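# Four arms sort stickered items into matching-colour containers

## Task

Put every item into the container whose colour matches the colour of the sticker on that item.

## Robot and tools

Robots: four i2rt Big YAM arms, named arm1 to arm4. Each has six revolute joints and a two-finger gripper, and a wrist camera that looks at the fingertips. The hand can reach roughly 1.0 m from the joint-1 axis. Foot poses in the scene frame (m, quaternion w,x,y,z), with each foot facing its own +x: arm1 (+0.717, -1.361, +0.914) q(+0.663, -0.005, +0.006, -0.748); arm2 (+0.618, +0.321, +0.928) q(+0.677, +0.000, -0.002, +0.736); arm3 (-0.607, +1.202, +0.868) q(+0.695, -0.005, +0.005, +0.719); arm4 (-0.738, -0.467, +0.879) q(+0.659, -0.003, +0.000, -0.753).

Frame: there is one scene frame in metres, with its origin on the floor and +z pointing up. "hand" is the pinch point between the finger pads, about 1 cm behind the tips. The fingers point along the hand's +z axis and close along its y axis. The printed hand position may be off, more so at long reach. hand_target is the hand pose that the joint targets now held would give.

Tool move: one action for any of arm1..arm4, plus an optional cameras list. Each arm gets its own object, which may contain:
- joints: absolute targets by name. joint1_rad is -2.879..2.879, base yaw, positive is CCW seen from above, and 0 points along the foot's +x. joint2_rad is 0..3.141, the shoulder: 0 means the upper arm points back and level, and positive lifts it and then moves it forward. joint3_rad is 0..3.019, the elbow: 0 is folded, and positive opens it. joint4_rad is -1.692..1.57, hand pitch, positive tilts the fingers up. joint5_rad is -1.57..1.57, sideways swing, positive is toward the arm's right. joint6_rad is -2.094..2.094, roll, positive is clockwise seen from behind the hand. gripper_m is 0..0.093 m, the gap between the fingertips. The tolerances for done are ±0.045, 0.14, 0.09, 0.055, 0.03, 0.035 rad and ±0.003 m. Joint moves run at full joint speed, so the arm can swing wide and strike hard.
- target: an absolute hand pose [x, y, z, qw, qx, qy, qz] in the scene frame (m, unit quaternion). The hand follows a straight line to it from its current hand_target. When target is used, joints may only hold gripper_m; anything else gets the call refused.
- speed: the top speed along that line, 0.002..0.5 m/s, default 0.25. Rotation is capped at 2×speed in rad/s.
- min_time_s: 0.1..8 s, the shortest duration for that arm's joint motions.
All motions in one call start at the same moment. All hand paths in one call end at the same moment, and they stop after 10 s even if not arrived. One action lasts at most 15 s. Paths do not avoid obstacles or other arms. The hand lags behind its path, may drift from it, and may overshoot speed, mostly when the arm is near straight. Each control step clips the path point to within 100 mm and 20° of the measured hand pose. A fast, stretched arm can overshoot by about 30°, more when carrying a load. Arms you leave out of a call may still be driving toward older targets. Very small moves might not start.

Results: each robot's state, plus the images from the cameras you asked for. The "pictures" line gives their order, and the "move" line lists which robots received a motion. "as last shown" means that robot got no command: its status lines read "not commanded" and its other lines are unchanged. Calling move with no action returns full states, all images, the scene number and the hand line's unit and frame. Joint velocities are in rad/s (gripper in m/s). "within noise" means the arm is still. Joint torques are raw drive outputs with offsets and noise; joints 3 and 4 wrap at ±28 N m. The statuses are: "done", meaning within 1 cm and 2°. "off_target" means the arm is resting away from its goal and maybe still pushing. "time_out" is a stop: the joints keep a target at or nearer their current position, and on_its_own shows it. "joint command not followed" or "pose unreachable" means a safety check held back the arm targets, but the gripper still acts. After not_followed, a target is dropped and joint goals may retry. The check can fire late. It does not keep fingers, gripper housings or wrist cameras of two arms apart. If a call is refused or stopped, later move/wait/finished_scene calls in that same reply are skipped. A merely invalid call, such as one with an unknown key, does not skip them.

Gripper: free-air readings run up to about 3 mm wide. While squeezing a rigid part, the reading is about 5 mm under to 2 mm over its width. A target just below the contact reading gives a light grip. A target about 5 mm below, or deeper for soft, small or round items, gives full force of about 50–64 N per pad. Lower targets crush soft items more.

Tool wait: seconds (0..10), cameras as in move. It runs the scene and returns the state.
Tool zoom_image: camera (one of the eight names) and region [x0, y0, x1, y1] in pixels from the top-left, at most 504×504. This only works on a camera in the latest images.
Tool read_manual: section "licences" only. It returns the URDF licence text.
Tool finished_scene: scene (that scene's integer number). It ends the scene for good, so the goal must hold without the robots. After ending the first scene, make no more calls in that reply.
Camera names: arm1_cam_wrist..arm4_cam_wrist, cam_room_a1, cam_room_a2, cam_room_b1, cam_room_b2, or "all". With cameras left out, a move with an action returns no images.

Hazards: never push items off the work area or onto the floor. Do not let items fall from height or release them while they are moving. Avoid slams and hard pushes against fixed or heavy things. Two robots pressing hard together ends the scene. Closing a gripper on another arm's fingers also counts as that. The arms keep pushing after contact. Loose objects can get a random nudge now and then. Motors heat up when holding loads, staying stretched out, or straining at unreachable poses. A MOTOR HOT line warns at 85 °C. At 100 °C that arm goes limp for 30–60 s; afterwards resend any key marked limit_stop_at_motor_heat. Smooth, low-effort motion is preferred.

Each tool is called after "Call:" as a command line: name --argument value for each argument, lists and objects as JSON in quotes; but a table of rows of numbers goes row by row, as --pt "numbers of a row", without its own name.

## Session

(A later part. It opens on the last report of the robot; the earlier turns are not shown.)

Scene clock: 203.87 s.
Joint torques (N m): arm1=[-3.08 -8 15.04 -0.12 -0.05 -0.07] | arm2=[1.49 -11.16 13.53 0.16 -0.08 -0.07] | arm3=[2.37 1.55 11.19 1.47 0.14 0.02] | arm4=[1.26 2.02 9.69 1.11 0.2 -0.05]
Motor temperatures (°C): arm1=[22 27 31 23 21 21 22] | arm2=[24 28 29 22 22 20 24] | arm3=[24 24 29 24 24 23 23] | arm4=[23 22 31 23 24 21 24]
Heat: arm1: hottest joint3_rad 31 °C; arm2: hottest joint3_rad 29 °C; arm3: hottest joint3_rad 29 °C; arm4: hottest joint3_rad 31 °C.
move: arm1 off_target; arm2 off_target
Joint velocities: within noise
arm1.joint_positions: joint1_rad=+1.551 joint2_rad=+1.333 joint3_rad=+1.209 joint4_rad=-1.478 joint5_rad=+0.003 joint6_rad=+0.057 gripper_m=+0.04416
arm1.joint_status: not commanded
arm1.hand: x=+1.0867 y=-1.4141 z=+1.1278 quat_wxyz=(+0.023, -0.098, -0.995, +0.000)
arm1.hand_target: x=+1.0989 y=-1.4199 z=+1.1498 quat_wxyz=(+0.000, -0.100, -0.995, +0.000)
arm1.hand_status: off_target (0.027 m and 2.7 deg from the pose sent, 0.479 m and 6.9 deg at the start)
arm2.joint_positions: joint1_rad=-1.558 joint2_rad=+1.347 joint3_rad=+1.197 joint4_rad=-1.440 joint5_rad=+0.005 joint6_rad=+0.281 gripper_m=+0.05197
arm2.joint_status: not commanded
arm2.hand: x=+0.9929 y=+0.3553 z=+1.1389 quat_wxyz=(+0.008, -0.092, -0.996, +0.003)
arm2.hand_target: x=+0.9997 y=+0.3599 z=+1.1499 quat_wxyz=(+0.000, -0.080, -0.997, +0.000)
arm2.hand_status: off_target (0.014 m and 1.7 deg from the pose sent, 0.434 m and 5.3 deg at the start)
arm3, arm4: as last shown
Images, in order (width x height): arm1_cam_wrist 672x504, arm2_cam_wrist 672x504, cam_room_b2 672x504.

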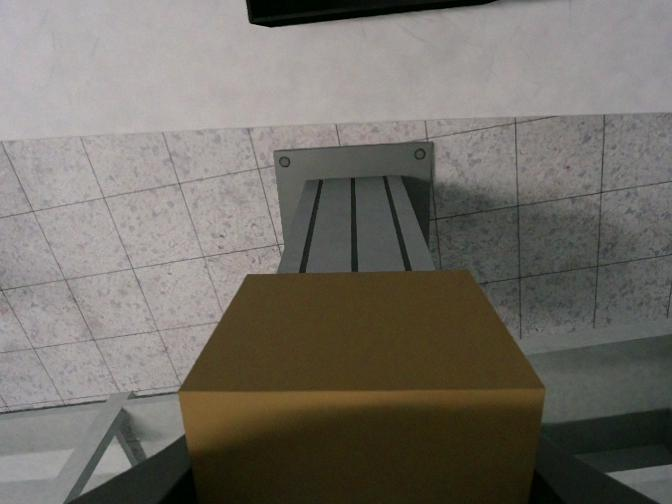

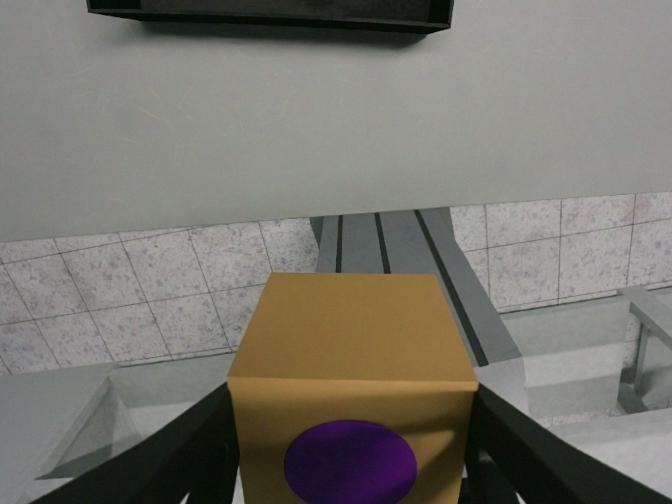

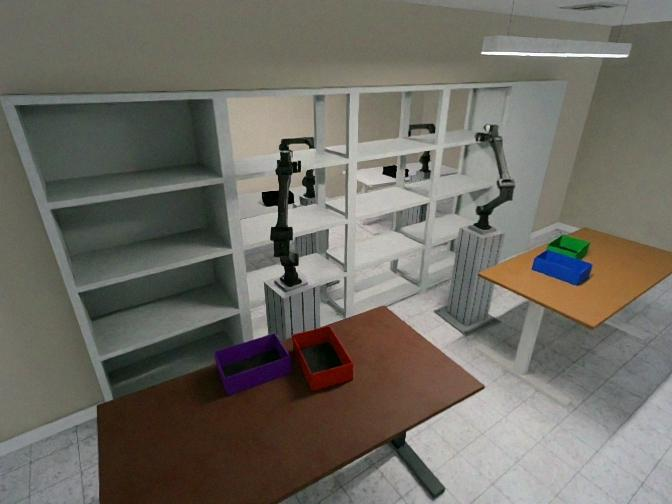

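Call:
move --arm1 '{"joints":{"joint1_rad":-2.0,"joint2_rad":0.75,"joint3_rad":1.2,"joint4_rad":-0.55,"joint5_rad":0,"joint6_rad":0},"min_time_s":4}' --arm2 '{"joints":{"joint1_rad":0.866,"joint2_rad":0.75,"joint3_rad":1.2,"joint4_rad":-0.55,"joint5_rad":0,"joint6_rad":0},"min_time_s":4}' --cameras '["arm1_cam_wrist","arm2_cam_wrist"]'

Scene clock: 214.77 s.
Joint torques (N m): arm1=[-2.49 0.5 11.21 2.85 -0.07 -0.05] | arm2=[0.79 -3.96 11.86 3.62 -0.06 -0.06] | arm3=[2.2 1.61 11.18 1.51 0.13 0.02] | arm4=[1.32 1.96 9.83 0.95 0.25 -0.04]
Motor temperatures (°C): arm1=[22 27 33 23 21 21 22] | arm2=[24 28 31 22 22 20 24] | arm3=[24 24 29 24 24 23 23] | arm4=[23 22 31 22 24 21 24]
Heat: arm1: hottest joint3_rad 33 °C; arm2: hottest joint3_rad 31 °C; arm3: hottest joint3_rad 29 °C; arm4: hottest joint3_rad 31 °C.
move: arm1 done; arm2 done
Joint velocities: within noise
arm1.joint_positions: joint1_rad=-1.996 joint2_rad=+0.754 joint3_rad=+1.196 joint4_rad=-0.575 joint5_rad=+0.001 joint6_rad=+0.008 gripper_m=+0.04415
arm1.joint_status: all done
arm1.hand: x=+0.3986 y=-1.1625 z=+1.4891 quat_wxyz=(+0.175, -0.719, +0.206, +0.640)
arm1.hand_target: x=+0.4010 y=-1.1623 z=+1.4992 quat_wxyz=(+0.181, -0.708, +0.202, +0.652)
arm1.hand_status: not commanded
arm2.joint_positions: joint1_rad=+0.866 joint2_rad=+0.756 joint3_rad=+1.197 joint4_rad=-0.574 joint5_rad=+0.001 joint6_rad=+0.015 gripper_m=+0.05198
arm2.joint_status: all done
arm2.hand: x=+0.3048 y=+0.5428 z=+1.4983 quat_wxyz=(-0.198, +0.715, -0.234, -0.628)
arm2.hand_target: x=+0.3063 y=+0.5413 z=+1.5078 quat_wxyz=(-0.206, +0.707, -0.225, -0.638)
arm2.hand_status: not commanded
arm3, arm4: as last shown
Images, in order (width x height): arm1_cam_wrist 672x504, arm2_cam_wrist 672x504.

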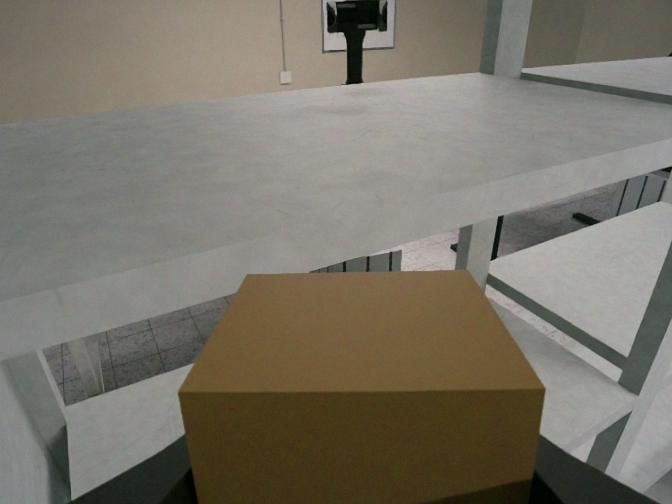

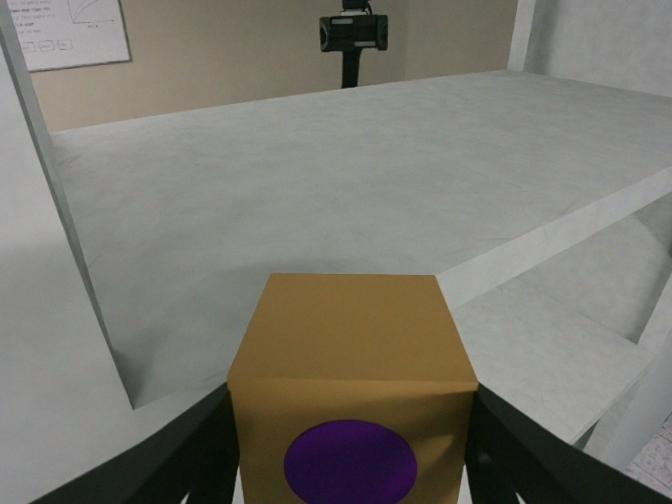

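Call:
move --arm1 '{"target":[0.42,-1.17,1.35,0.195,-0.680,0.195,0.680]}' --arm2 '{"target":[0.38,0.49,1.48,0.216,-0.673,0.216,0.673]}'

Call:
move --arm1 '{"target":[0.39,-1.157,1.15,0.195,-0.680,0.195,0.680]}' --arm2 '{"target":[0.38,0.49,1.15,0.216,-0.673,0.216,0.673]}' --cameras '["arm1_cam_wrist","arm2_cam_wrist"]'

Scene clock: 222.30 s.
Joint torques (N m): arm1=[-3.43 0.38 13.46 2.76 -0.07 -0.04] | arm2=[0.21 0.44 10.21 3.54 -0.16 -0.03] | arm3=[2.2 1.55 11.15 1.5 0.12 0.02] | arm4=[0.91 1.9 9.69 0.98 0.21 -0.07]
Motor temperatures (°C): arm1=[22 26 33 24 21 21 22] | arm2=[24 27 31 23 22 20 24] | arm3=[24 24 29 24 24 23 23] | arm4=[23 22 31 22 24 21 24]
Heat: arm1: hottest joint3_rad 33 °C; arm2: hottest joint3_rad 31 °C; arm3: hottest joint3_rad 29 °C; arm4: hottest joint3_rad 31 °C.
move: arm1 off_target; arm2 done
Joint velocities: within noise
arm1.joint_positions: joint1_rad=-2.002 joint2_rad=+0.551 joint3_rad=+0.657 joint4_rad=-0.174 joint5_rad=-0.002 joint6_rad=+0.001 gripper_m=+0.04415
arm1.joint_status: not commanded
arm1.hand: x=+0.4154 y=-1.1718 z=+1.3295 quat_wxyz=(+0.184, -0.698, +0.199, +0.663)
arm1.hand_target: x=+0.4204 y=-1.1705 z=+1.3499 quat_wxyz=(+0.195, -0.680, +0.195, +0.680)
arm1.hand_status: off_target (0.021 m and 3.1 deg from the pose sent, 0.141 m and 6.9 deg at the start)
arm2.joint_positions: joint1_rad=+0.866 joint2_rad=+0.465 joint3_rad=+1.001 joint4_rad=-0.548 joint5_rad=-0.003 joint6_rad=+0.014 gripper_m=+0.05198
arm2.joint_status: not commanded
arm2.hand: x=+0.3805 y=+0.4880 z=+1.4808 quat_wxyz=(-0.210, +0.677, -0.220, -0.670)
arm2.hand_target: x=+0.3801 y=+0.4899 z=+1.4801 quat_wxyz=(-0.216, +0.673, -0.216, -0.673)
arm2.hand_status: done (0.002 m and 1.0 deg from the pose sent, 0.094 m and 7.6 deg at the start)
arm3, arm4: as last shown
pictures: none

Scene clock: 224.37 s.
Joint torques (N m): arm1=[-1.49 -0.15 10.7 2.8 0.07 -0.02] | arm2=[1.03 1.9 12.44 3.64 0.13 -0.04] | arm3=[2.14 1.44 11.14 1.47 0.13 0.04] | arm4=[1.14 1.96 9.78 0.99 0.19 -0.07]
Motor temperatures (°C): arm1=[22 26 33 24 21 21 22] | arm2=[24 27 31 23 22 20 24] | arm3=[24 24 29 24 24 23 23] | arm4=[23 22 31 22 24 21 24]
Heat: arm1: hottest joint3_rad 33 °C; arm2: hottest joint3_rad 31 °C; arm3: hottest joint3_rad 29 °C; arm4: hottest joint3_rad 31 °C.
move: arm1 off_target; arm2 done
Joint velocities: within noise
arm1.joint_positions: joint1_rad=-2.002 joint2_rad=+0.901 joint3_rad=+0.228 joint4_rad=+0.623 joint5_rad=+0.010 joint6_rad=+0.001 gripper_m=+0.04415
arm1.joint_status: not commanded
arm1.hand: x=+0.3928 y=-1.1567 z=+1.1384 quat_wxyz=(+0.190, -0.691, +0.202, +0.668)
arm1.hand_target: x=+0.3901 y=-1.1572 z=+1.1500 quat_wxyz=(+0.195, -0.680, +0.195, +0.680)
arm1.hand_status: off_target (0.012 m and 2.1 deg from the pose sent, 0.182 m and 3.1 deg at the start)
arm2.joint_positions: joint1_rad=+0.866 joint2_rad=+0.202 joint3_rad=+0.069 joint4_rad=+0.115 joint5_rad=+0.000 joint6_rad=+0.014 gripper_m=+0.05198
arm2.joint_status: not commanded
arm2.hand: x=+0.3810 y=+0.4898 z=+1.1463 quat_wxyz=(-0.211, +0.678, -0.222, -0.669)
arm2.hand_target: x=+0.3801 y=+0.4899 z=+1.1499 quat_wxyz=(-0.216, +0.674, -0.216, -0.673)
arm2.hand_status: done (0.004 m and 1.2 deg from the pose sent, 0.331 m and 1.0 deg at the start)
arm3, arm4: as last shown
Images, in order (width x height): arm1_cam_wrist 672x504, arm2_cam_wrist 672x504.

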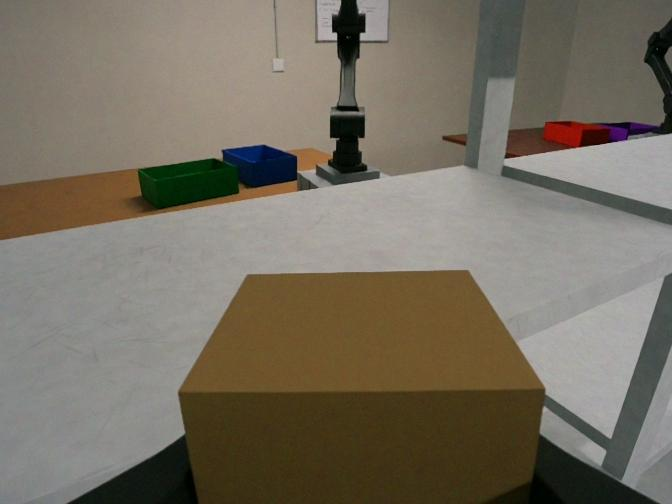

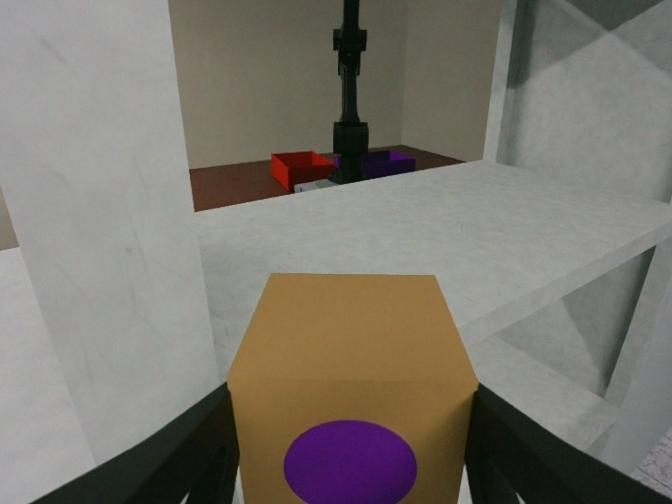

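Call:
move --cameras '["cam_room_a2","cam_room_b2","arm2_cam_wrist"]'

Call:
zoom_image --camera "cam_room_a2" --region '[200, 60, 460, 330]'

Call:
zoom_image --camera "cam_room_b2" --region '[220, 80, 480, 340]'

Scene clock: 245.70 s.
Joint torques (N m): arm1=[-1.38 -1.14 10.4 2.76 0.09 -0.05] | arm2=[1.03 2.02 12.45 3.64 0.15 -0.03] | arm3=[2.14 1.55 11.19 1.46 0.14 0.03] | arm4=[1.26 1.96 9.57 1.09 0.22 -0.06]
Motor temperatures (°C): arm1=[22 26 33 24 21 21 22] | arm2=[24 26 33 23 22 20 24] | arm3=[24 24 29 24 24 23 23] | arm4=[23 22 32 22 24 21 24]
Heat: arm1: hottest joint3_rad 33 °C; arm2: hottest joint3_rad 33 °C; arm3: hottest joint3_rad 29 °C; arm4: hottest joint3_rad 32 °C.
Joint velocities: within noise
arm1.joint_positions: joint1_rad=-2.002 joint2_rad=+0.901 joint3_rad=+0.228 joint4_rad=+0.623 joint5_rad=+0.010 joint6_rad=+0.001 gripper_m=+0.04415
arm1.joint_status: not commanded
arm1.hand: x=+0.3928 y=-1.1567 z=+1.1384 quat_wxyz=(+0.190, -0.691, +0.202, +0.668) (m; scene frame)
arm1.hand_target: x=+0.3901 y=-1.1572 z=+1.1500 quat_wxyz=(+0.195, -0.680, +0.195, +0.680) (m; scene frame)
arm1.hand_status: off_target (0.012 m and 2.1 deg from the pose sent, 0.182 m and 3.1 deg at the start)
arm2.joint_positions: joint1_rad=+0.866 joint2_rad=+0.202 joint3_rad=+0.069 joint4_rad=+0.115 joint5_rad=+0.000 joint6_rad=+0.014 gripper_m=+0.05198
arm2.joint_status: not commanded
arm2.hand: x=+0.3810 y=+0.4898 z=+1.1463 quat_wxyz=(-0.211, +0.678, -0.222, -0.669) (m; scene frame)
arm2.hand_target: x=+0.3801 y=+0.4899 z=+1.1499 quat_wxyz=(-0.216, +0.674, -0.216, -0.673) (m; scene frame)
arm2.hand_status: done (0.004 m and 1.2 deg from the pose sent, 0.331 m and 1.0 deg at the start)
arm3.joint_positions: joint1_rad=-2.213 joint2_rad=+0.604 joint3_rad=+1.350 joint4_rad=-0.794 joint5_rad=-0.003 joint6_rad=-0.008 gripper_m=+0.09398
arm3.joint_status: not commanded
arm3.hand: x=-0.3802 y=+1.0532 z=+1.5185 quat_wxyz=(-0.660, -0.208, -0.690, +0.213) (m; scene frame)
arm3.hand_target: x=-0.3877 y=+1.0622 z=+1.5387 quat_wxyz=(-0.674, -0.204, -0.678, +0.210) (m; scene frame)
arm3.hand_status: not commanded
arm4.joint_positions: joint1_rad=+1.144 joint2_rad=+0.628 joint3_rad=+1.408 joint4_rad=-0.788 joint5_rad=-0.003 joint6_rad=+0.010 gripper_m=+0.09397
arm4.joint_status: not commanded
arm4.hand: x=-0.5018 y=-0.6103 z=+1.5529 quat_wxyz=(-0.677, -0.197, -0.683, +0.192) (m; scene frame)
arm4.hand_target: x=-0.5067 y=-0.6057 z=+1.5656 quat_wxyz=(-0.682, -0.191, -0.679, +0.195) (m; scene frame)
arm4.hand_status: not commanded
pictures: arm2_cam_wrist, cam_room_a2, cam_room_b2
Images, in order (width x height): arm2_cam_wrist 672x504, cam_room_a2 672x504, cam_room_b2 672x504.

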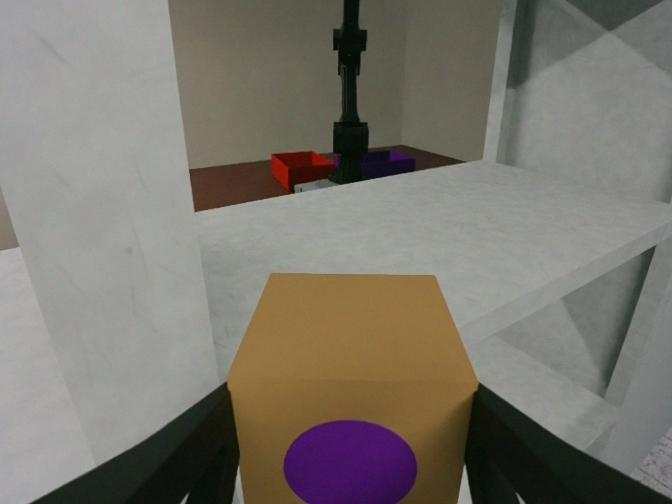

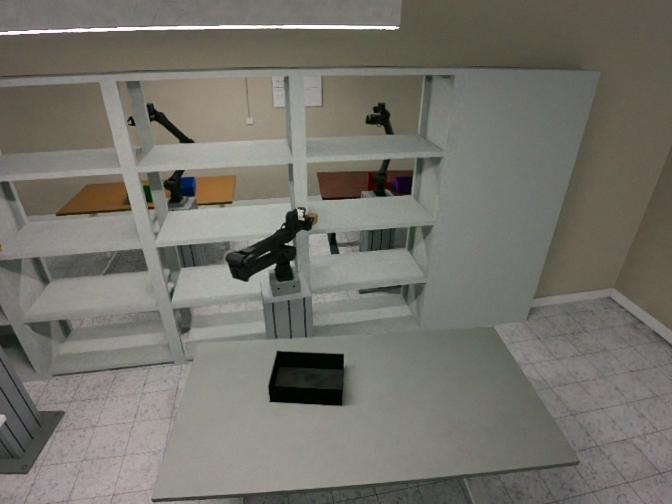

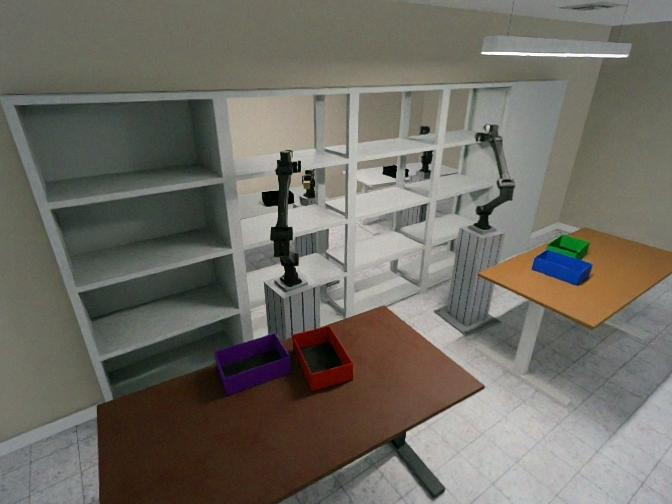

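Scaled by 1.867.

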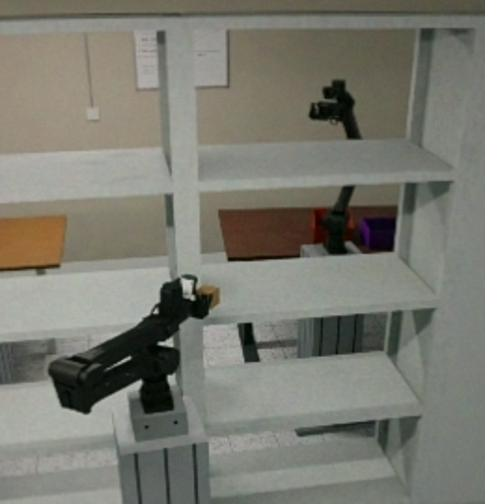

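Scaled by 1.938.

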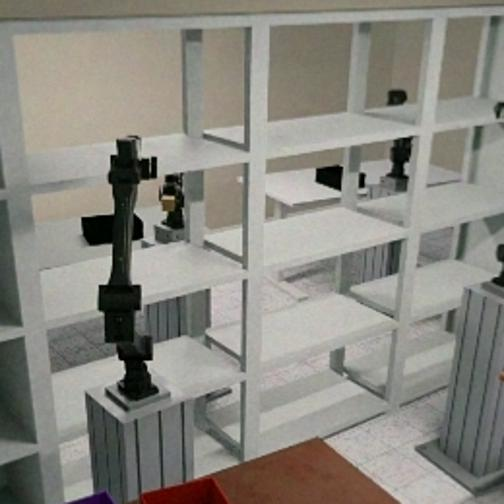

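Call:
move --arm1 '{"target":[0.40,-1.057,1.15,0.0923,-0.701,0.0923,0.701]}' --arm2 '{"target":[0.40,0.77,1.15,0.0923,-0.701,0.0923,0.701]}' --cameras '["arm1_cam_wrist","arm2_cam_wrist","cam_room_a2"]'

Scene clock: 264.10 s.
Joint torques (N m): arm1=[-1.73 -3.37 12.82 2.48 -0.14 0.01] | arm2=[0.62 -11.46 11.43 2.99 -0.23 0.2] | arm3=[2.32 1.67 11.18 1.47 0.13 0.02] | arm4=[1.55 1.9 9.68 1.01 0.2 -0.07]
Motor temperatures (°C): arm1=[22 25 34 24 21 21 23] | arm2=[24 26 34 23 22 20 25] | arm3=[24 24 29 24 24 23 23] | arm4=[23 22 32 22 24 21 24]
Heat: arm1: hottest joint3_rad 34 °C; arm2: hottest joint3_rad 34 °C; arm3: hottest joint3_rad 29 °C; arm4: hottest joint3_rad 32 °C.
move: arm1 off_target; arm2 off_target
Joint velocities: within noise
arm1.joint_positions: joint1_rad=-2.482 joint2_rad=+1.227 joint3_rad=+0.377 joint4_rad=+0.758 joint5_rad=-0.773 joint6_rad=-0.013 gripper_m=+0.04415
arm1.joint_status: not commanded
arm1.hand: x=+0.4073 y=-1.0731 z=+1.1243 quat_wxyz=(+0.070, -0.716, +0.112, +0.686)
arm1.hand_target: x=+0.4012 y=-1.0583 z=+1.1501 quat_wxyz=(+0.092, -0.701, +0.092, +0.701)
arm1.hand_status: off_target (0.031 m and 4.2 deg from the pose sent, 0.101 m and 17.3 deg at the start)
arm2.joint_positions: joint1_rad=+0.040 joint2_rad=+1.540 joint3_rad=+0.659 joint4_rad=+0.838 joint5_rad=-1.183 joint6_rad=-0.012 gripper_m=+0.05200
arm2.joint_status: not commanded
arm2.hand: x=+0.4010 y=+0.7576 z=+1.1392 quat_wxyz=(-0.083, +0.706, -0.102, -0.696)
arm2.hand_target: x=+0.4002 y=+0.7693 z=+1.1500 quat_wxyz=(-0.092, +0.701, -0.092, -0.701)
arm2.hand_status: off_target (0.016 m and 1.8 deg from the pose sent, 0.281 m and 20.6 deg at the start)
arm3, arm4: as last shown
Images, in order (width x height): arm1_cam_wrist 672x504, arm2_cam_wrist 672x504, cam_room_a2 672x504.

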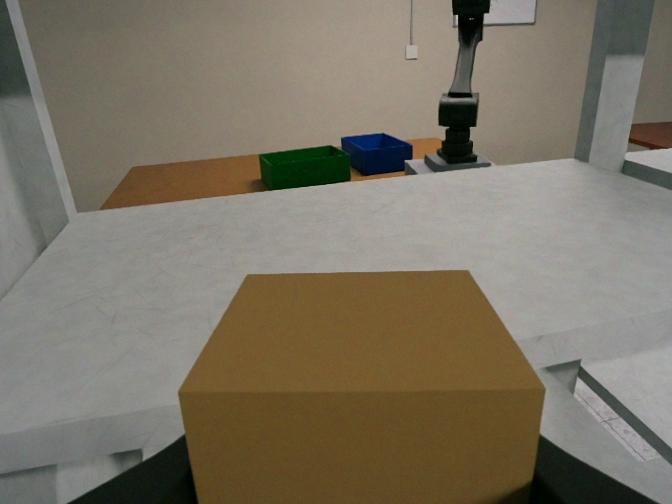

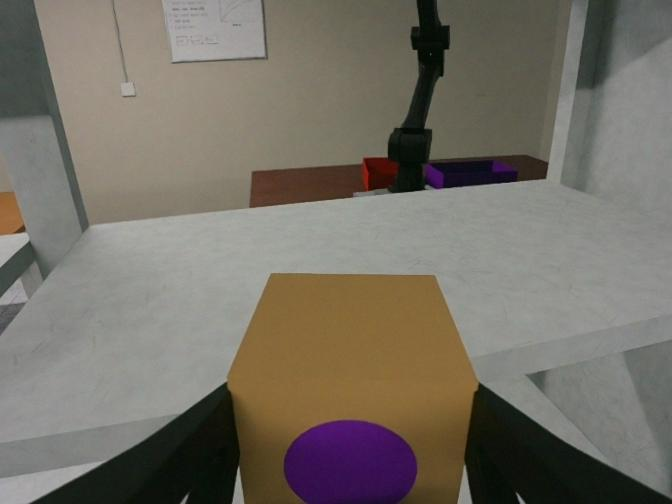

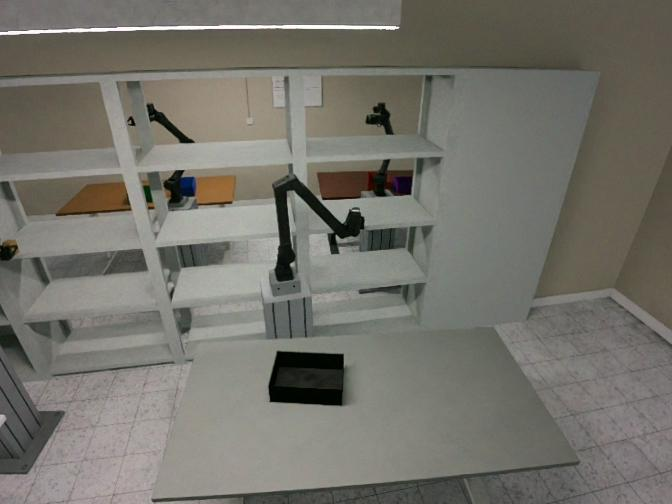

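Call:
move --arm1 '{"target":[0.0,-0.95,1.09,0.0923,-0.701,0.0923,0.701],"speed":0.2}' --arm2 '{"target":[0.02,0.87,1.07,0.0923,-0.701,0.0923,0.701],"speed":0.2}' --cameras '["arm1_cam_wrist","arm2_cam_wrist","cam_room_a2","arm3_cam_wrist","arm4_cam_wrist"]'

Scene clock: 270.23 s.
Joint torques (N m): arm1=[-0.85 -17.26 14.5 1.58 0.06 0.11] | arm2=[0.44 -21.25 14.39 1.99 0.09 0.2] | arm3=[2.14 1.44 11.19 1.5 0.13 0.03] | arm4=[1.61 2.43 9.66 1.03 0.26 -0.07]
Motor temperatures (°C): arm1=[22 25 34 24 21 21 23] | arm2=[24 26 33 23 22 20 25] | arm3=[24 24 29 24 24 23 23] | arm4=[23 22 32 22 24 21 24]
Heat: arm1: hottest joint3_rad 34 °C; arm2: hottest joint3_rad 33 °C; arm3: hottest joint3_rad 29 °C; arm4: hottest joint3_rad 32 °C.
move: arm1 off_target; arm2 off_target
Joint velocities: within noise
arm1.joint_positions: joint1_rad=-2.041 joint2_rad=+2.152 joint3_rad=+1.422 joint4_rad=+0.670 joint5_rad=-0.324 joint6_rad=-0.013 gripper_m=+0.04415
arm1.joint_status: not commanded
arm1.hand: x=+0.0162 y=-0.9558 z=+1.0666 quat_wxyz=(+0.089, -0.715, +0.098, +0.687)
arm1.hand_target: x=+0.0020 y=-0.9512 z=+1.0904 quat_wxyz=(+0.092, -0.701, +0.092, +0.701)
arm1.hand_status: off_target (0.029 m and 2.4 deg from the pose sent, 0.427 m and 4.2 deg at the start)
arm2.joint_positions: joint1_rad=+0.623 joint2_rad=+2.176 joint3_rad=+1.424 joint4_rad=+0.737 joint5_rad=-0.606 joint6_rad=-0.009 gripper_m=+0.05200
arm2.joint_status: not commanded
arm2.hand: x=+0.0300 y=+0.8563 z=+1.0677 quat_wxyz=(-0.092, +0.706, -0.090, -0.696)
arm2.hand_target: x=+0.0211 y=+0.8690 z=+1.0702 quat_wxyz=(-0.092, +0.701, -0.092, -0.701)
arm2.hand_status: off_target (0.017 m and 0.8 deg from the pose sent, 0.403 m and 1.8 deg at the start)
arm3, arm4: as last shown
pictures: arm1_cam_wrist, arm2_cam_wrist, arm3_cam_wrist, arm4_cam_wrist, cam_room_a2
Images, in order (width x height): arm1_cam_wrist 672x504, arm2_cam_wrist 672x504, arm3_cam_wrist 672x504, arm4_cam_wrist 672x504, cam_room_a2 672x504.

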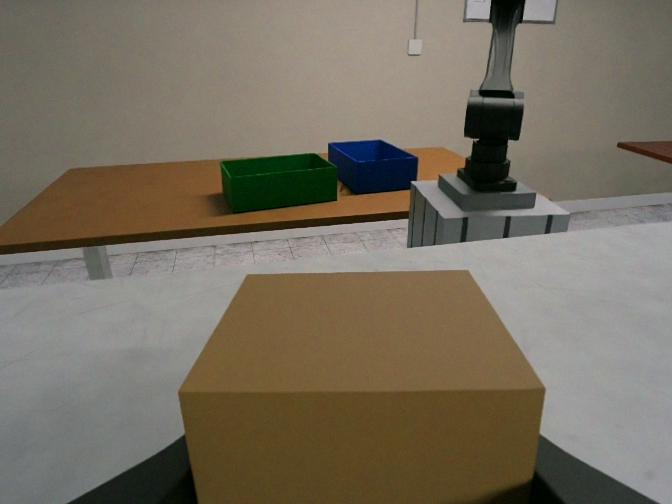

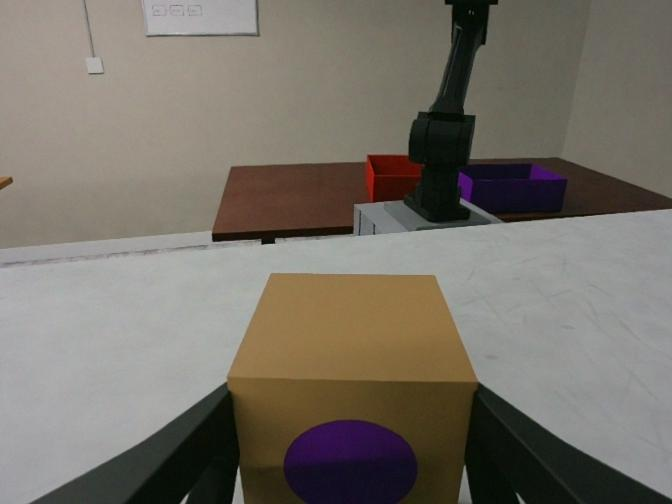

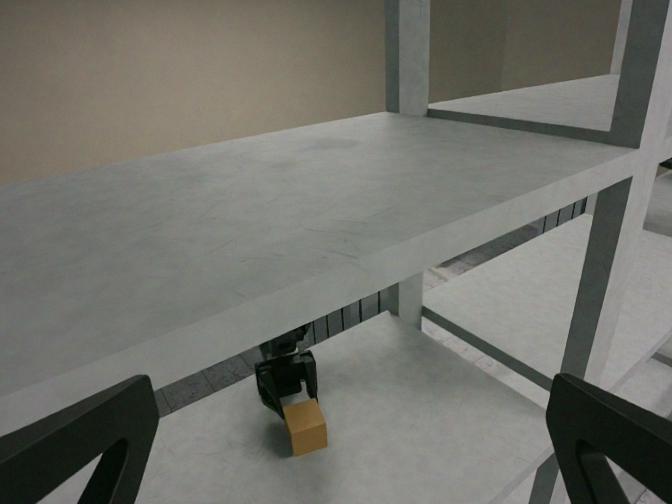

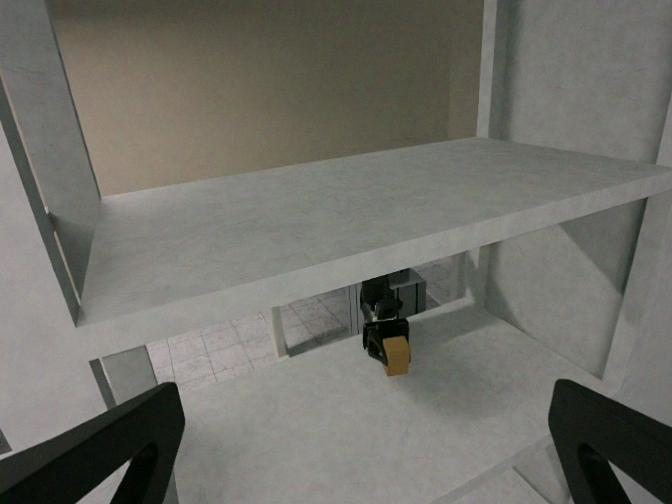

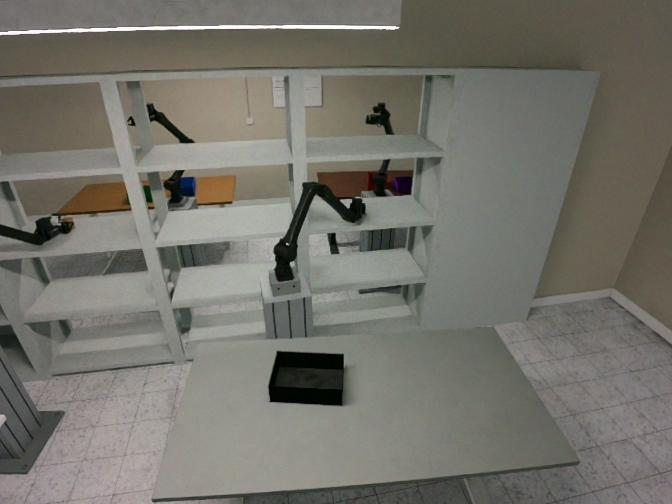

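Call:
move --arm1 '{"target":[0.0,-0.95,1.055,0.0923,-0.701,0.0923,0.701],"speed":0.06}' --arm2 '{"target":[0.02,0.87,1.022,0.0923,-0.701,0.0923,0.701],"speed":0.06}' --cameras '["arm3_cam_wrist","arm4_cam_wrist"]'

Call:
zoom_image --camera "arm4_cam_wrist" --region '[320, 250, 480, 410]'

Call:
zoom_image --camera "arm3_cam_wrist" --region '[220, 320, 380, 480]'

Scene clock: 277.30 s.
Joint torques (N m): arm1=[-1.08 -18.37 13.65 2.7 0.05 0.08] | arm2=[0.62 -19.49 12.77 2.81 0.11 0.15] | arm3=[2.26 1.44 11.17 1.48 0.13 0.03] | arm4=[1.49 2.08 9.73 1.06 0.26 -0.09]
Motor temperatures (°C): arm1=[22 26 34 24 21 21 23] | arm2=[24 26 33 23 22 20 25] | arm3=[24 24 29 24 24 23 23] | arm4=[23 22 33 22 24 21 24]
Heat: arm1: hottest joint3_rad 34 °C; arm2: hottest joint3_rad 33 °C; arm3: hottest joint3_rad 29 °C; arm4: hottest joint3_rad 33 °C.
move: arm1 off_target; arm2 off_target
Joint velocities: within noise
arm1.joint_positions: joint1_rad=-2.041 joint2_rad=+2.208 joint3_rad=+1.422 joint4_rad=+0.701 joint5_rad=-0.324 joint6_rad=-0.013 gripper_m=+0.04415
arm1.joint_status: not commanded
arm1.hand: x=+0.0155 y=-0.9557 z=+1.0303 quat_wxyz=(+0.085, -0.722, +0.102, +0.679)
arm1.hand_target: x=+0.0020 y=-0.9512 z=+1.0553 quat_wxyz=(+0.092, -0.701, +0.092, +0.701)
arm1.hand_status: off_target (0.030 m and 3.8 deg from the pose sent, 0.021 m and 2.4 deg at the start)
arm2.joint_positions: joint1_rad=+0.623 joint2_rad=+2.239 joint3_rad=+1.442 joint4_rad=+0.801 joint5_rad=-0.606 joint6_rad=-0.005 gripper_m=+0.05200
arm2.joint_status: not commanded
arm2.hand: x=+0.0271 y=+0.8598 z=+1.0421 quat_wxyz=(-0.095, +0.701, -0.087, -0.702)
arm2.hand_target: x=+0.0215 y=+0.8686 z=+1.0220 quat_wxyz=(-0.092, +0.701, -0.092, -0.701)
arm2.hand_status: off_target (0.024 m and 0.7 deg from the pose sent, 0.049 m and 0.8 deg at the start)
arm3, arm4: as last shown
Images, in order (width x height): arm3_cam_wrist 672x504, arm4_cam_wrist 672x504.

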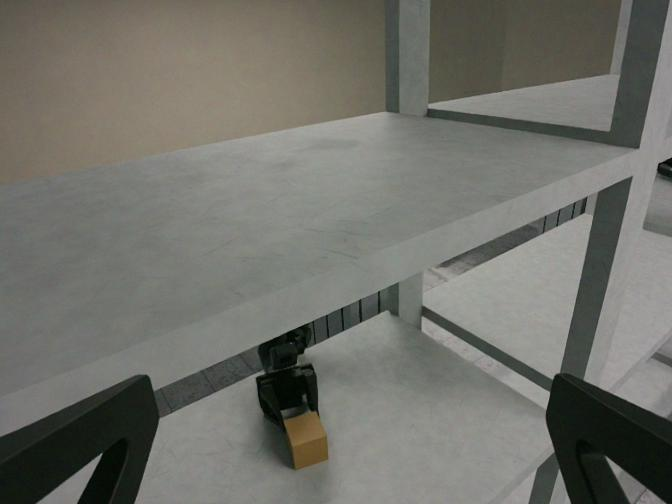

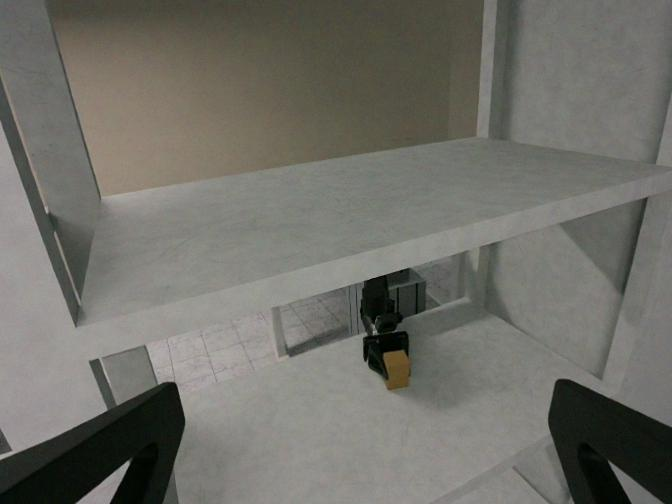

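Scaled by 3.150.

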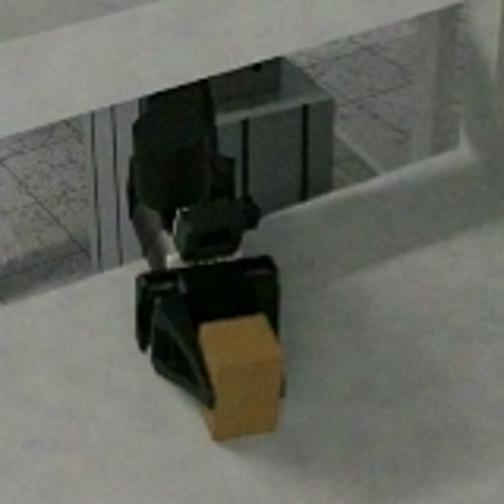

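Scaled by 3.150.

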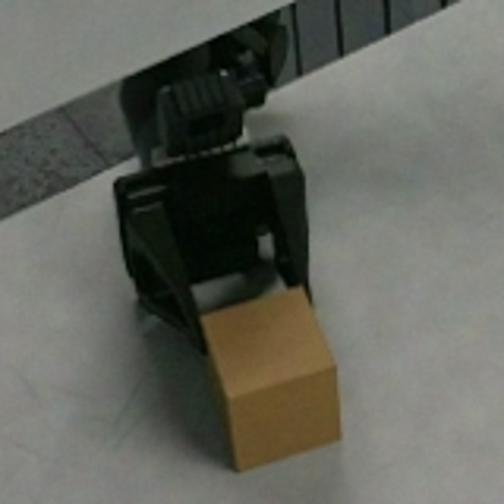

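Call:
move --arm1 '{"target":[0.0,-0.95,1.047,0.0954,-0.676,0.089,0.725],"speed":0.05}' --arm2 '{"target":[0.02,0.868,1.000,0.0923,-0.701,0.0923,0.701],"speed":0.05}' --cameras '["arm3_cam_wrist","arm4_cam_wrist"]'

Call:
zoom_image --camera "arm4_cam_wrist" --region '[320, 250, 480, 410]'

Call:
zoom_image --camera "arm3_cam_wrist" --region '[220, 320, 380, 480]'

Scene clock: 284.23 s.
Joint torques (N m): arm1=[-1.55 -17.73 13.74 2.67 0.03 0.12] | arm2=[0.73 -18.26 11.71 2.32 0.22 0.09] | arm3=[2.14 1.44 11.14 1.51 0.14 0.02] | arm4=[1.32 1.96 9.68 0.9 0.22 -0.06]
Motor temperatures (°C): arm1=[22 26 35 24 21 21 23] | arm2=[24 27 33 23 22 20 25] | arm3=[24 24 30 24 24 23 23] | arm4=[23 22 33 22 24 21 24]
Heat: arm1: hottest joint3_rad 35 °C; arm2: hottest joint3_rad 33 °C; arm3: hottest joint3_rad 30 °C; arm4: hottest joint3_rad 33 °C.
move: arm1 off_target; arm2 off_target
Joint velocities: within noise
arm1.joint_positions: joint1_rad=-2.041 joint2_rad=+2.246 joint3_rad=+1.422 joint4_rad=+0.821 joint5_rad=-0.324 joint6_rad=+0.009 gripper_m=+0.04415
arm1.joint_status: not commanded
arm1.hand: x=+0.0153 y=-0.9556 z=+1.0286 quat_wxyz=(+0.090, -0.696, +0.097, +0.706)
arm1.hand_target: x=+0.0018 y=-0.9511 z=+1.0472 quat_wxyz=(+0.095, -0.676, +0.089, +0.725)
arm1.hand_status: off_target (0.025 m and 3.3 deg from the pose sent, 0.023 m and 7.7 deg at the start)
arm2.joint_positions: joint1_rad=+0.623 joint2_rad=+2.258 joint3_rad=+1.447 joint4_rad=+0.854 joint5_rad=-0.606 joint6_rad=+0.003 gripper_m=+0.05200
arm2.joint_status: not commanded
arm2.hand: x=+0.0266 y=+0.8605 z=+1.0410 quat_wxyz=(-0.101, +0.690, -0.081, -0.712)
arm2.hand_target: x=+0.0228 y=+0.8653 z=+1.0007 quat_wxyz=(-0.092, +0.701, -0.092, -0.701)
arm2.hand_status: off_target (0.042 m and 2.4 deg from the pose sent, 0.044 m and 0.7 deg at the start)
arm3, arm4: as last shown
Images, in order (width x height): arm3_cam_wrist 672x504, arm4_cam_wrist 672x504.

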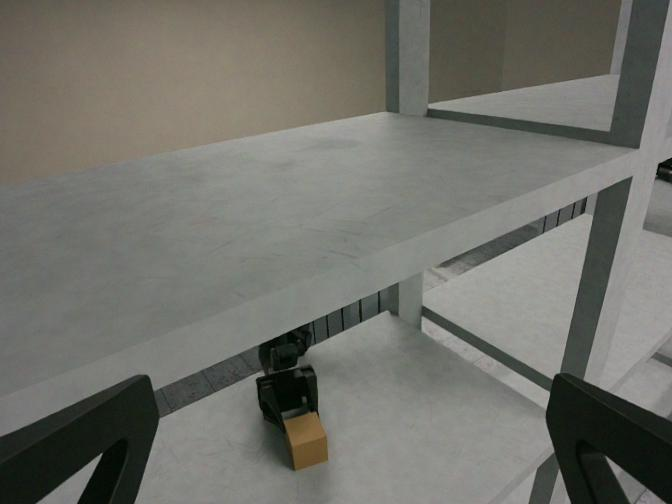

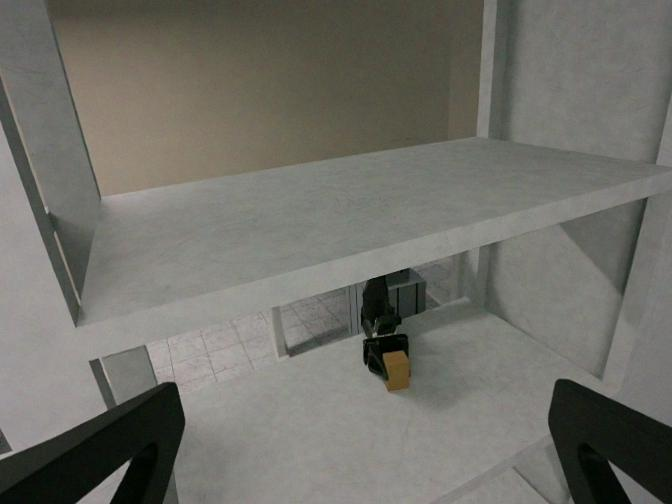

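Scaled by 3.150.

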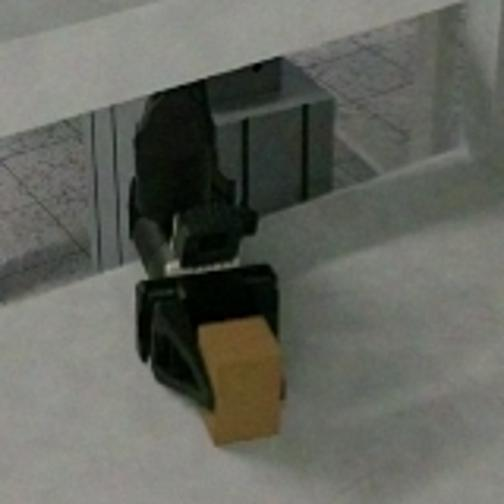

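Scaled by 3.150.

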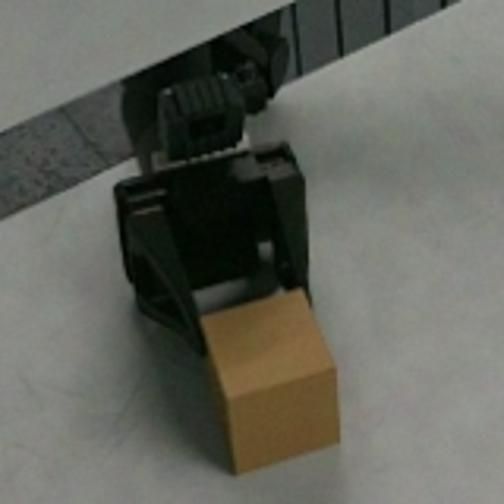

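Call:
move --arm1 '{"target":[0.0,-0.95,1.035,0.0954,-0.676,0.089,0.725],"speed":0.05}' --arm2 '{"target":[0.021,0.868,1.02,0.0923,-0.701,0.0923,0.701],"speed":0.05}' --cameras '["arm3_cam_wrist","arm4_cam_wrist"]'

Call:
zoom_image --camera "arm4_cam_wrist" --region '[320, 250, 480, 410]'

Call:
zoom_image --camera "arm3_cam_wrist" --region '[220, 320, 380, 480]'

Scene clock: 297.00 s.
Joint torques (N m): arm1=[-1.9 -16.32 13.05 2.58 0.08 0.03] | arm2=[0.56 -21.3 11.7 1.02 0.17 0.07] | arm3=[2.32 1.49 11.17 1.5 0.14 0.02] | arm4=[1.32 2.08 9.63 1.02 0.22 -0.09]
Motor temperatures (°C): arm1=[22 27 36 24 21 21 23] | arm2=[24 27 33 23 22 20 25] | arm3=[24 24 30 24 24 23 23] | arm4=[23 22 33 22 24 21 24]
Heat: arm1: hottest joint3_rad 36 °C; arm2: hottest joint3_rad 33 °C; arm3: hottest joint3_rad 30 °C; arm4: hottest joint3_rad 33 °C.
move: arm1 off_target; arm2 off_target
Joint velocities: within noise
arm1.joint_positions: joint1_rad=-2.041 joint2_rad=+2.261 joint3_rad=+1.433 joint4_rad=+0.845 joint5_rad=-0.324 joint6_rad=+0.015 gripper_m=+0.04415
arm1.joint_status: not commanded
arm1.hand: x=+0.0132 y=-0.9542 z=+1.0282 quat_wxyz=(+0.091, -0.689, +0.096, +0.712)
arm1.hand_target: x=+0.0011 y=-0.9507 z=+1.0352 quat_wxyz=(+0.095, -0.676, +0.089, +0.725)
arm1.hand_status: off_target (0.015 m and 2.3 deg from the pose sent, 0.017 m and 3.3 deg at the start)
arm2.joint_positions: joint1_rad=+0.623 joint2_rad=+2.258 joint3_rad=+1.447 joint4_rad=+0.852 joint5_rad=-0.606 joint6_rad=+0.005 gripper_m=+0.05200
arm2.joint_status: not commanded
arm2.hand: x=+0.0266 y=+0.8605 z=+1.0405 quat_wxyz=(-0.100, +0.691, -0.082, -0.711)
arm2.hand_target: x=+0.0222 y=+0.8669 z=+1.0202 quat_wxyz=(-0.092, +0.701, -0.092, -0.701)
arm2.hand_status: off_target (0.023 m and 2.3 deg from the pose sent, 0.023 m and 2.4 deg at the start)
arm3, arm4: as last shown
Images, in order (width x height): arm3_cam_wrist 672x504, arm4_cam_wrist 672x504.

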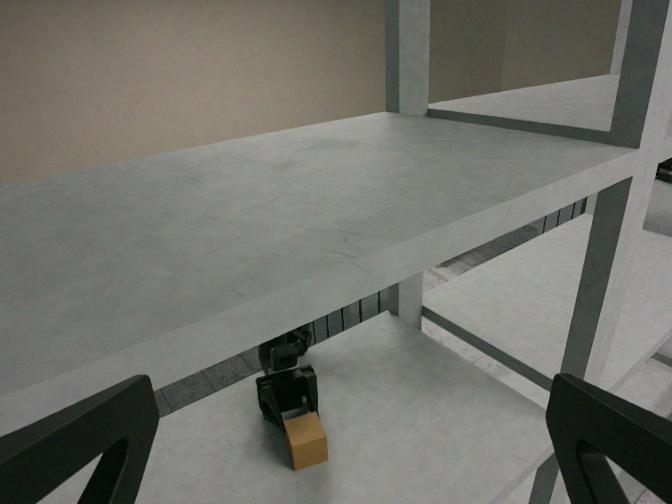

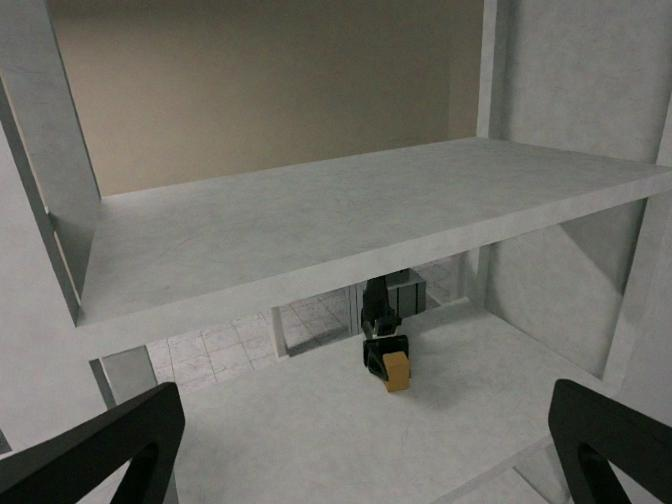

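Scaled by 3.150.

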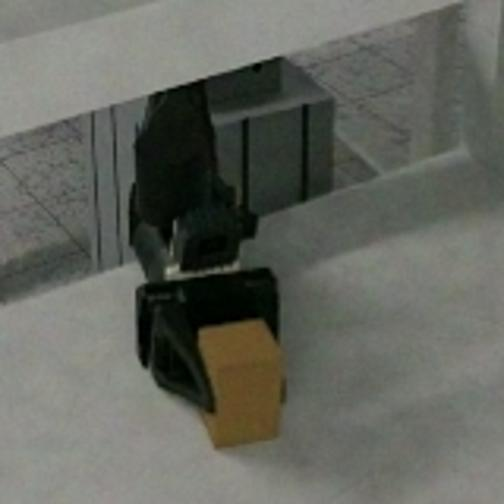

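Scaled by 3.150.

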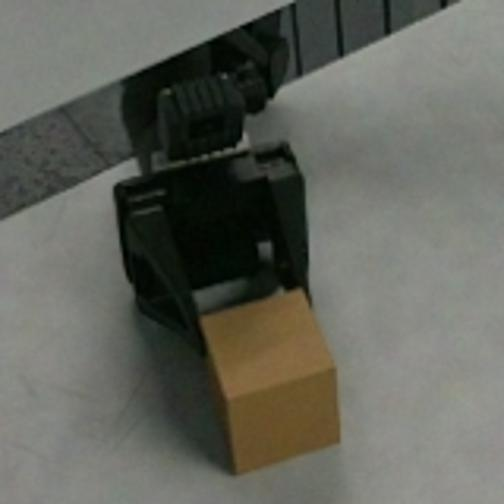

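Call:
move --arm1 '{"target":[0.0,-0.95,1.068,0.0856,-0.748,0.0985,0.650],"speed":0.1}' --arm2 '{"target":[0.021,0.868,1.055,0.0856,-0.748,0.0985,0.650],"speed":0.1}' --arm3 '{"target":[-0.36,1.02,1.12,0.674,0.2126,0.674,-0.2126],"speed":0.2}' --arm4 '{"target":[-0.38,-0.70,1.12,0.690,0.153,0.690,-0.153],"speed":0.2}' --cameras '["arm3_cam_wrist","arm4_cam_wrist"]'

Scene clock: 314.43 s.
Joint torques (N m): arm1=[-0.91 -20.78 13.74 1.33 0.03 -0.08] | arm2=[0.62 -23.82 12.7 1.35 0.08 -0.02] | arm3=[0.38 2.08 9.83 2.48 -0.09 0.01] | arm4=[0.15 -5.07 7.54 2.04 -0.05 0.03]
Motor temperatures (°C): arm1=[22 28 35 24 21 21 23] | arm2=[24 27 33 23 22 20 25] | arm3=[24 24 30 24 24 23 23] | arm4=[23 22 33 22 24 21 24]
Heat: arm1: hottest joint3_rad 35 °C; arm2: hottest joint3_rad 33 °C; arm3: hottest joint3_rad 30 °C; arm4: hottest joint3_rad 33 °C.
move: arm1 off_target; arm2 off_target; arm3 done; arm4 done
Joint velocities: within noise
arm1.joint_positions: joint1_rad=-2.041 joint2_rad=+2.166 joint3_rad=+1.448 joint4_rad=+0.502 joint5_rad=-0.320 joint6_rad=-0.041 gripper_m=+0.04415
arm1.joint_status: not commanded
arm1.hand: x=+0.0145 y=-0.9541 z=+1.0290 quat_wxyz=(+0.074, -0.763, +0.112, +0.633)
arm1.hand_target: x=+0.0020 y=-0.9512 z=+1.0684 quat_wxyz=(+0.086, -0.748, +0.099, +0.651)
arm1.hand_status: off_target (0.042 m and 3.3 deg from the pose sent, 0.042 m and 9.9 deg at the start)
arm2.joint_positions: joint1_rad=+0.623 joint2_rad=+2.168 joint3_rad=+1.456 joint4_rad=+0.544 joint5_rad=-0.599 joint6_rad=-0.081 gripper_m=+0.05200
arm2.joint_status: not commanded
arm2.hand: x=+0.0271 y=+0.8613 z=+1.0481 quat_wxyz=(-0.081, +0.748, -0.102, -0.651)
arm2.hand_target: x=+0.0214 y=+0.8677 z=+1.0551 quat_wxyz=(-0.086, +0.748, -0.099, -0.651)
arm2.hand_status: off_target (0.011 m and 0.6 deg from the pose sent, 0.017 m and 10.0 deg at the start)
arm3.joint_positions: joint1_rad=-2.274 joint2_rad=+0.322 joint3_rad=+0.155 joint4_rad=+0.142 joint5_rad=-0.069 joint6_rad=+0.002 gripper_m=+0.09398
arm3.joint_status: not commanded
arm3.hand: x=-0.3582 y=+1.0236 z=+1.1155 quat_wxyz=(-0.669, -0.208, -0.682, +0.210)
arm3.hand_target: x=-0.3601 y=+1.0201 z=+1.1199 quat_wxyz=(-0.674, -0.213, -0.674, +0.213)
arm3.hand_status: done (0.006 m and 1.2 deg from the pose sent, 0.400 m and 2.5 deg at the start)
arm4.joint_positions: joint1_rad=+1.037 joint2_rad=+1.058 joint3_rad=+0.336 joint4_rad=+0.706 joint5_rad=-0.236 joint6_rad=+0.010 gripper_m=+0.09397
arm4.joint_status: not commanded
arm4.hand: x=-0.3780 y=-0.6972 z=+1.1158 quat_wxyz=(-0.685, -0.156, -0.696, +0.147)
arm4.hand_target: x=-0.3800 y=-0.7000 z=+1.1200 quat_wxyz=(-0.690, -0.153, -0.690, +0.153)
arm4.hand_status: done (0.005 m and 1.2 deg from the pose sent, 0.459 m and 6.9 deg at the start)
Images, in order (width x height): arm3_cam_wrist 672x504, arm4_cam_wrist 672x504.

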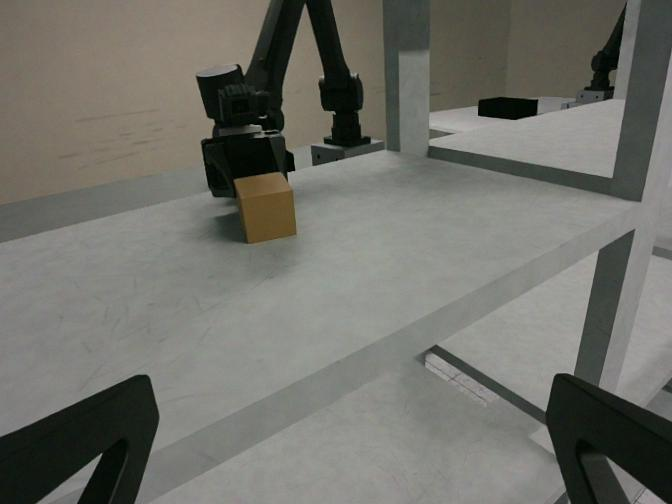

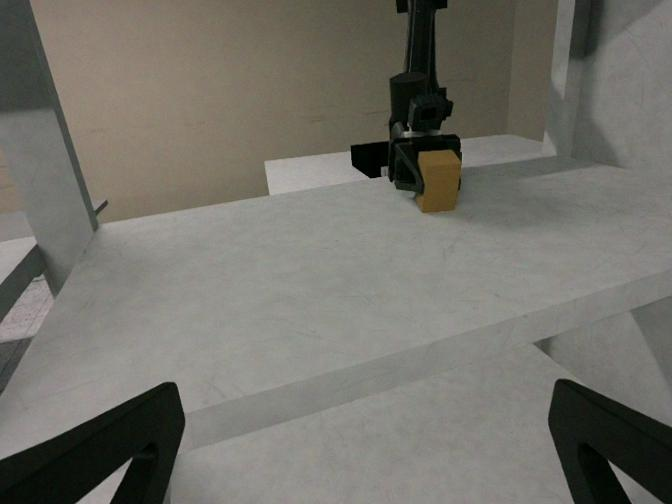

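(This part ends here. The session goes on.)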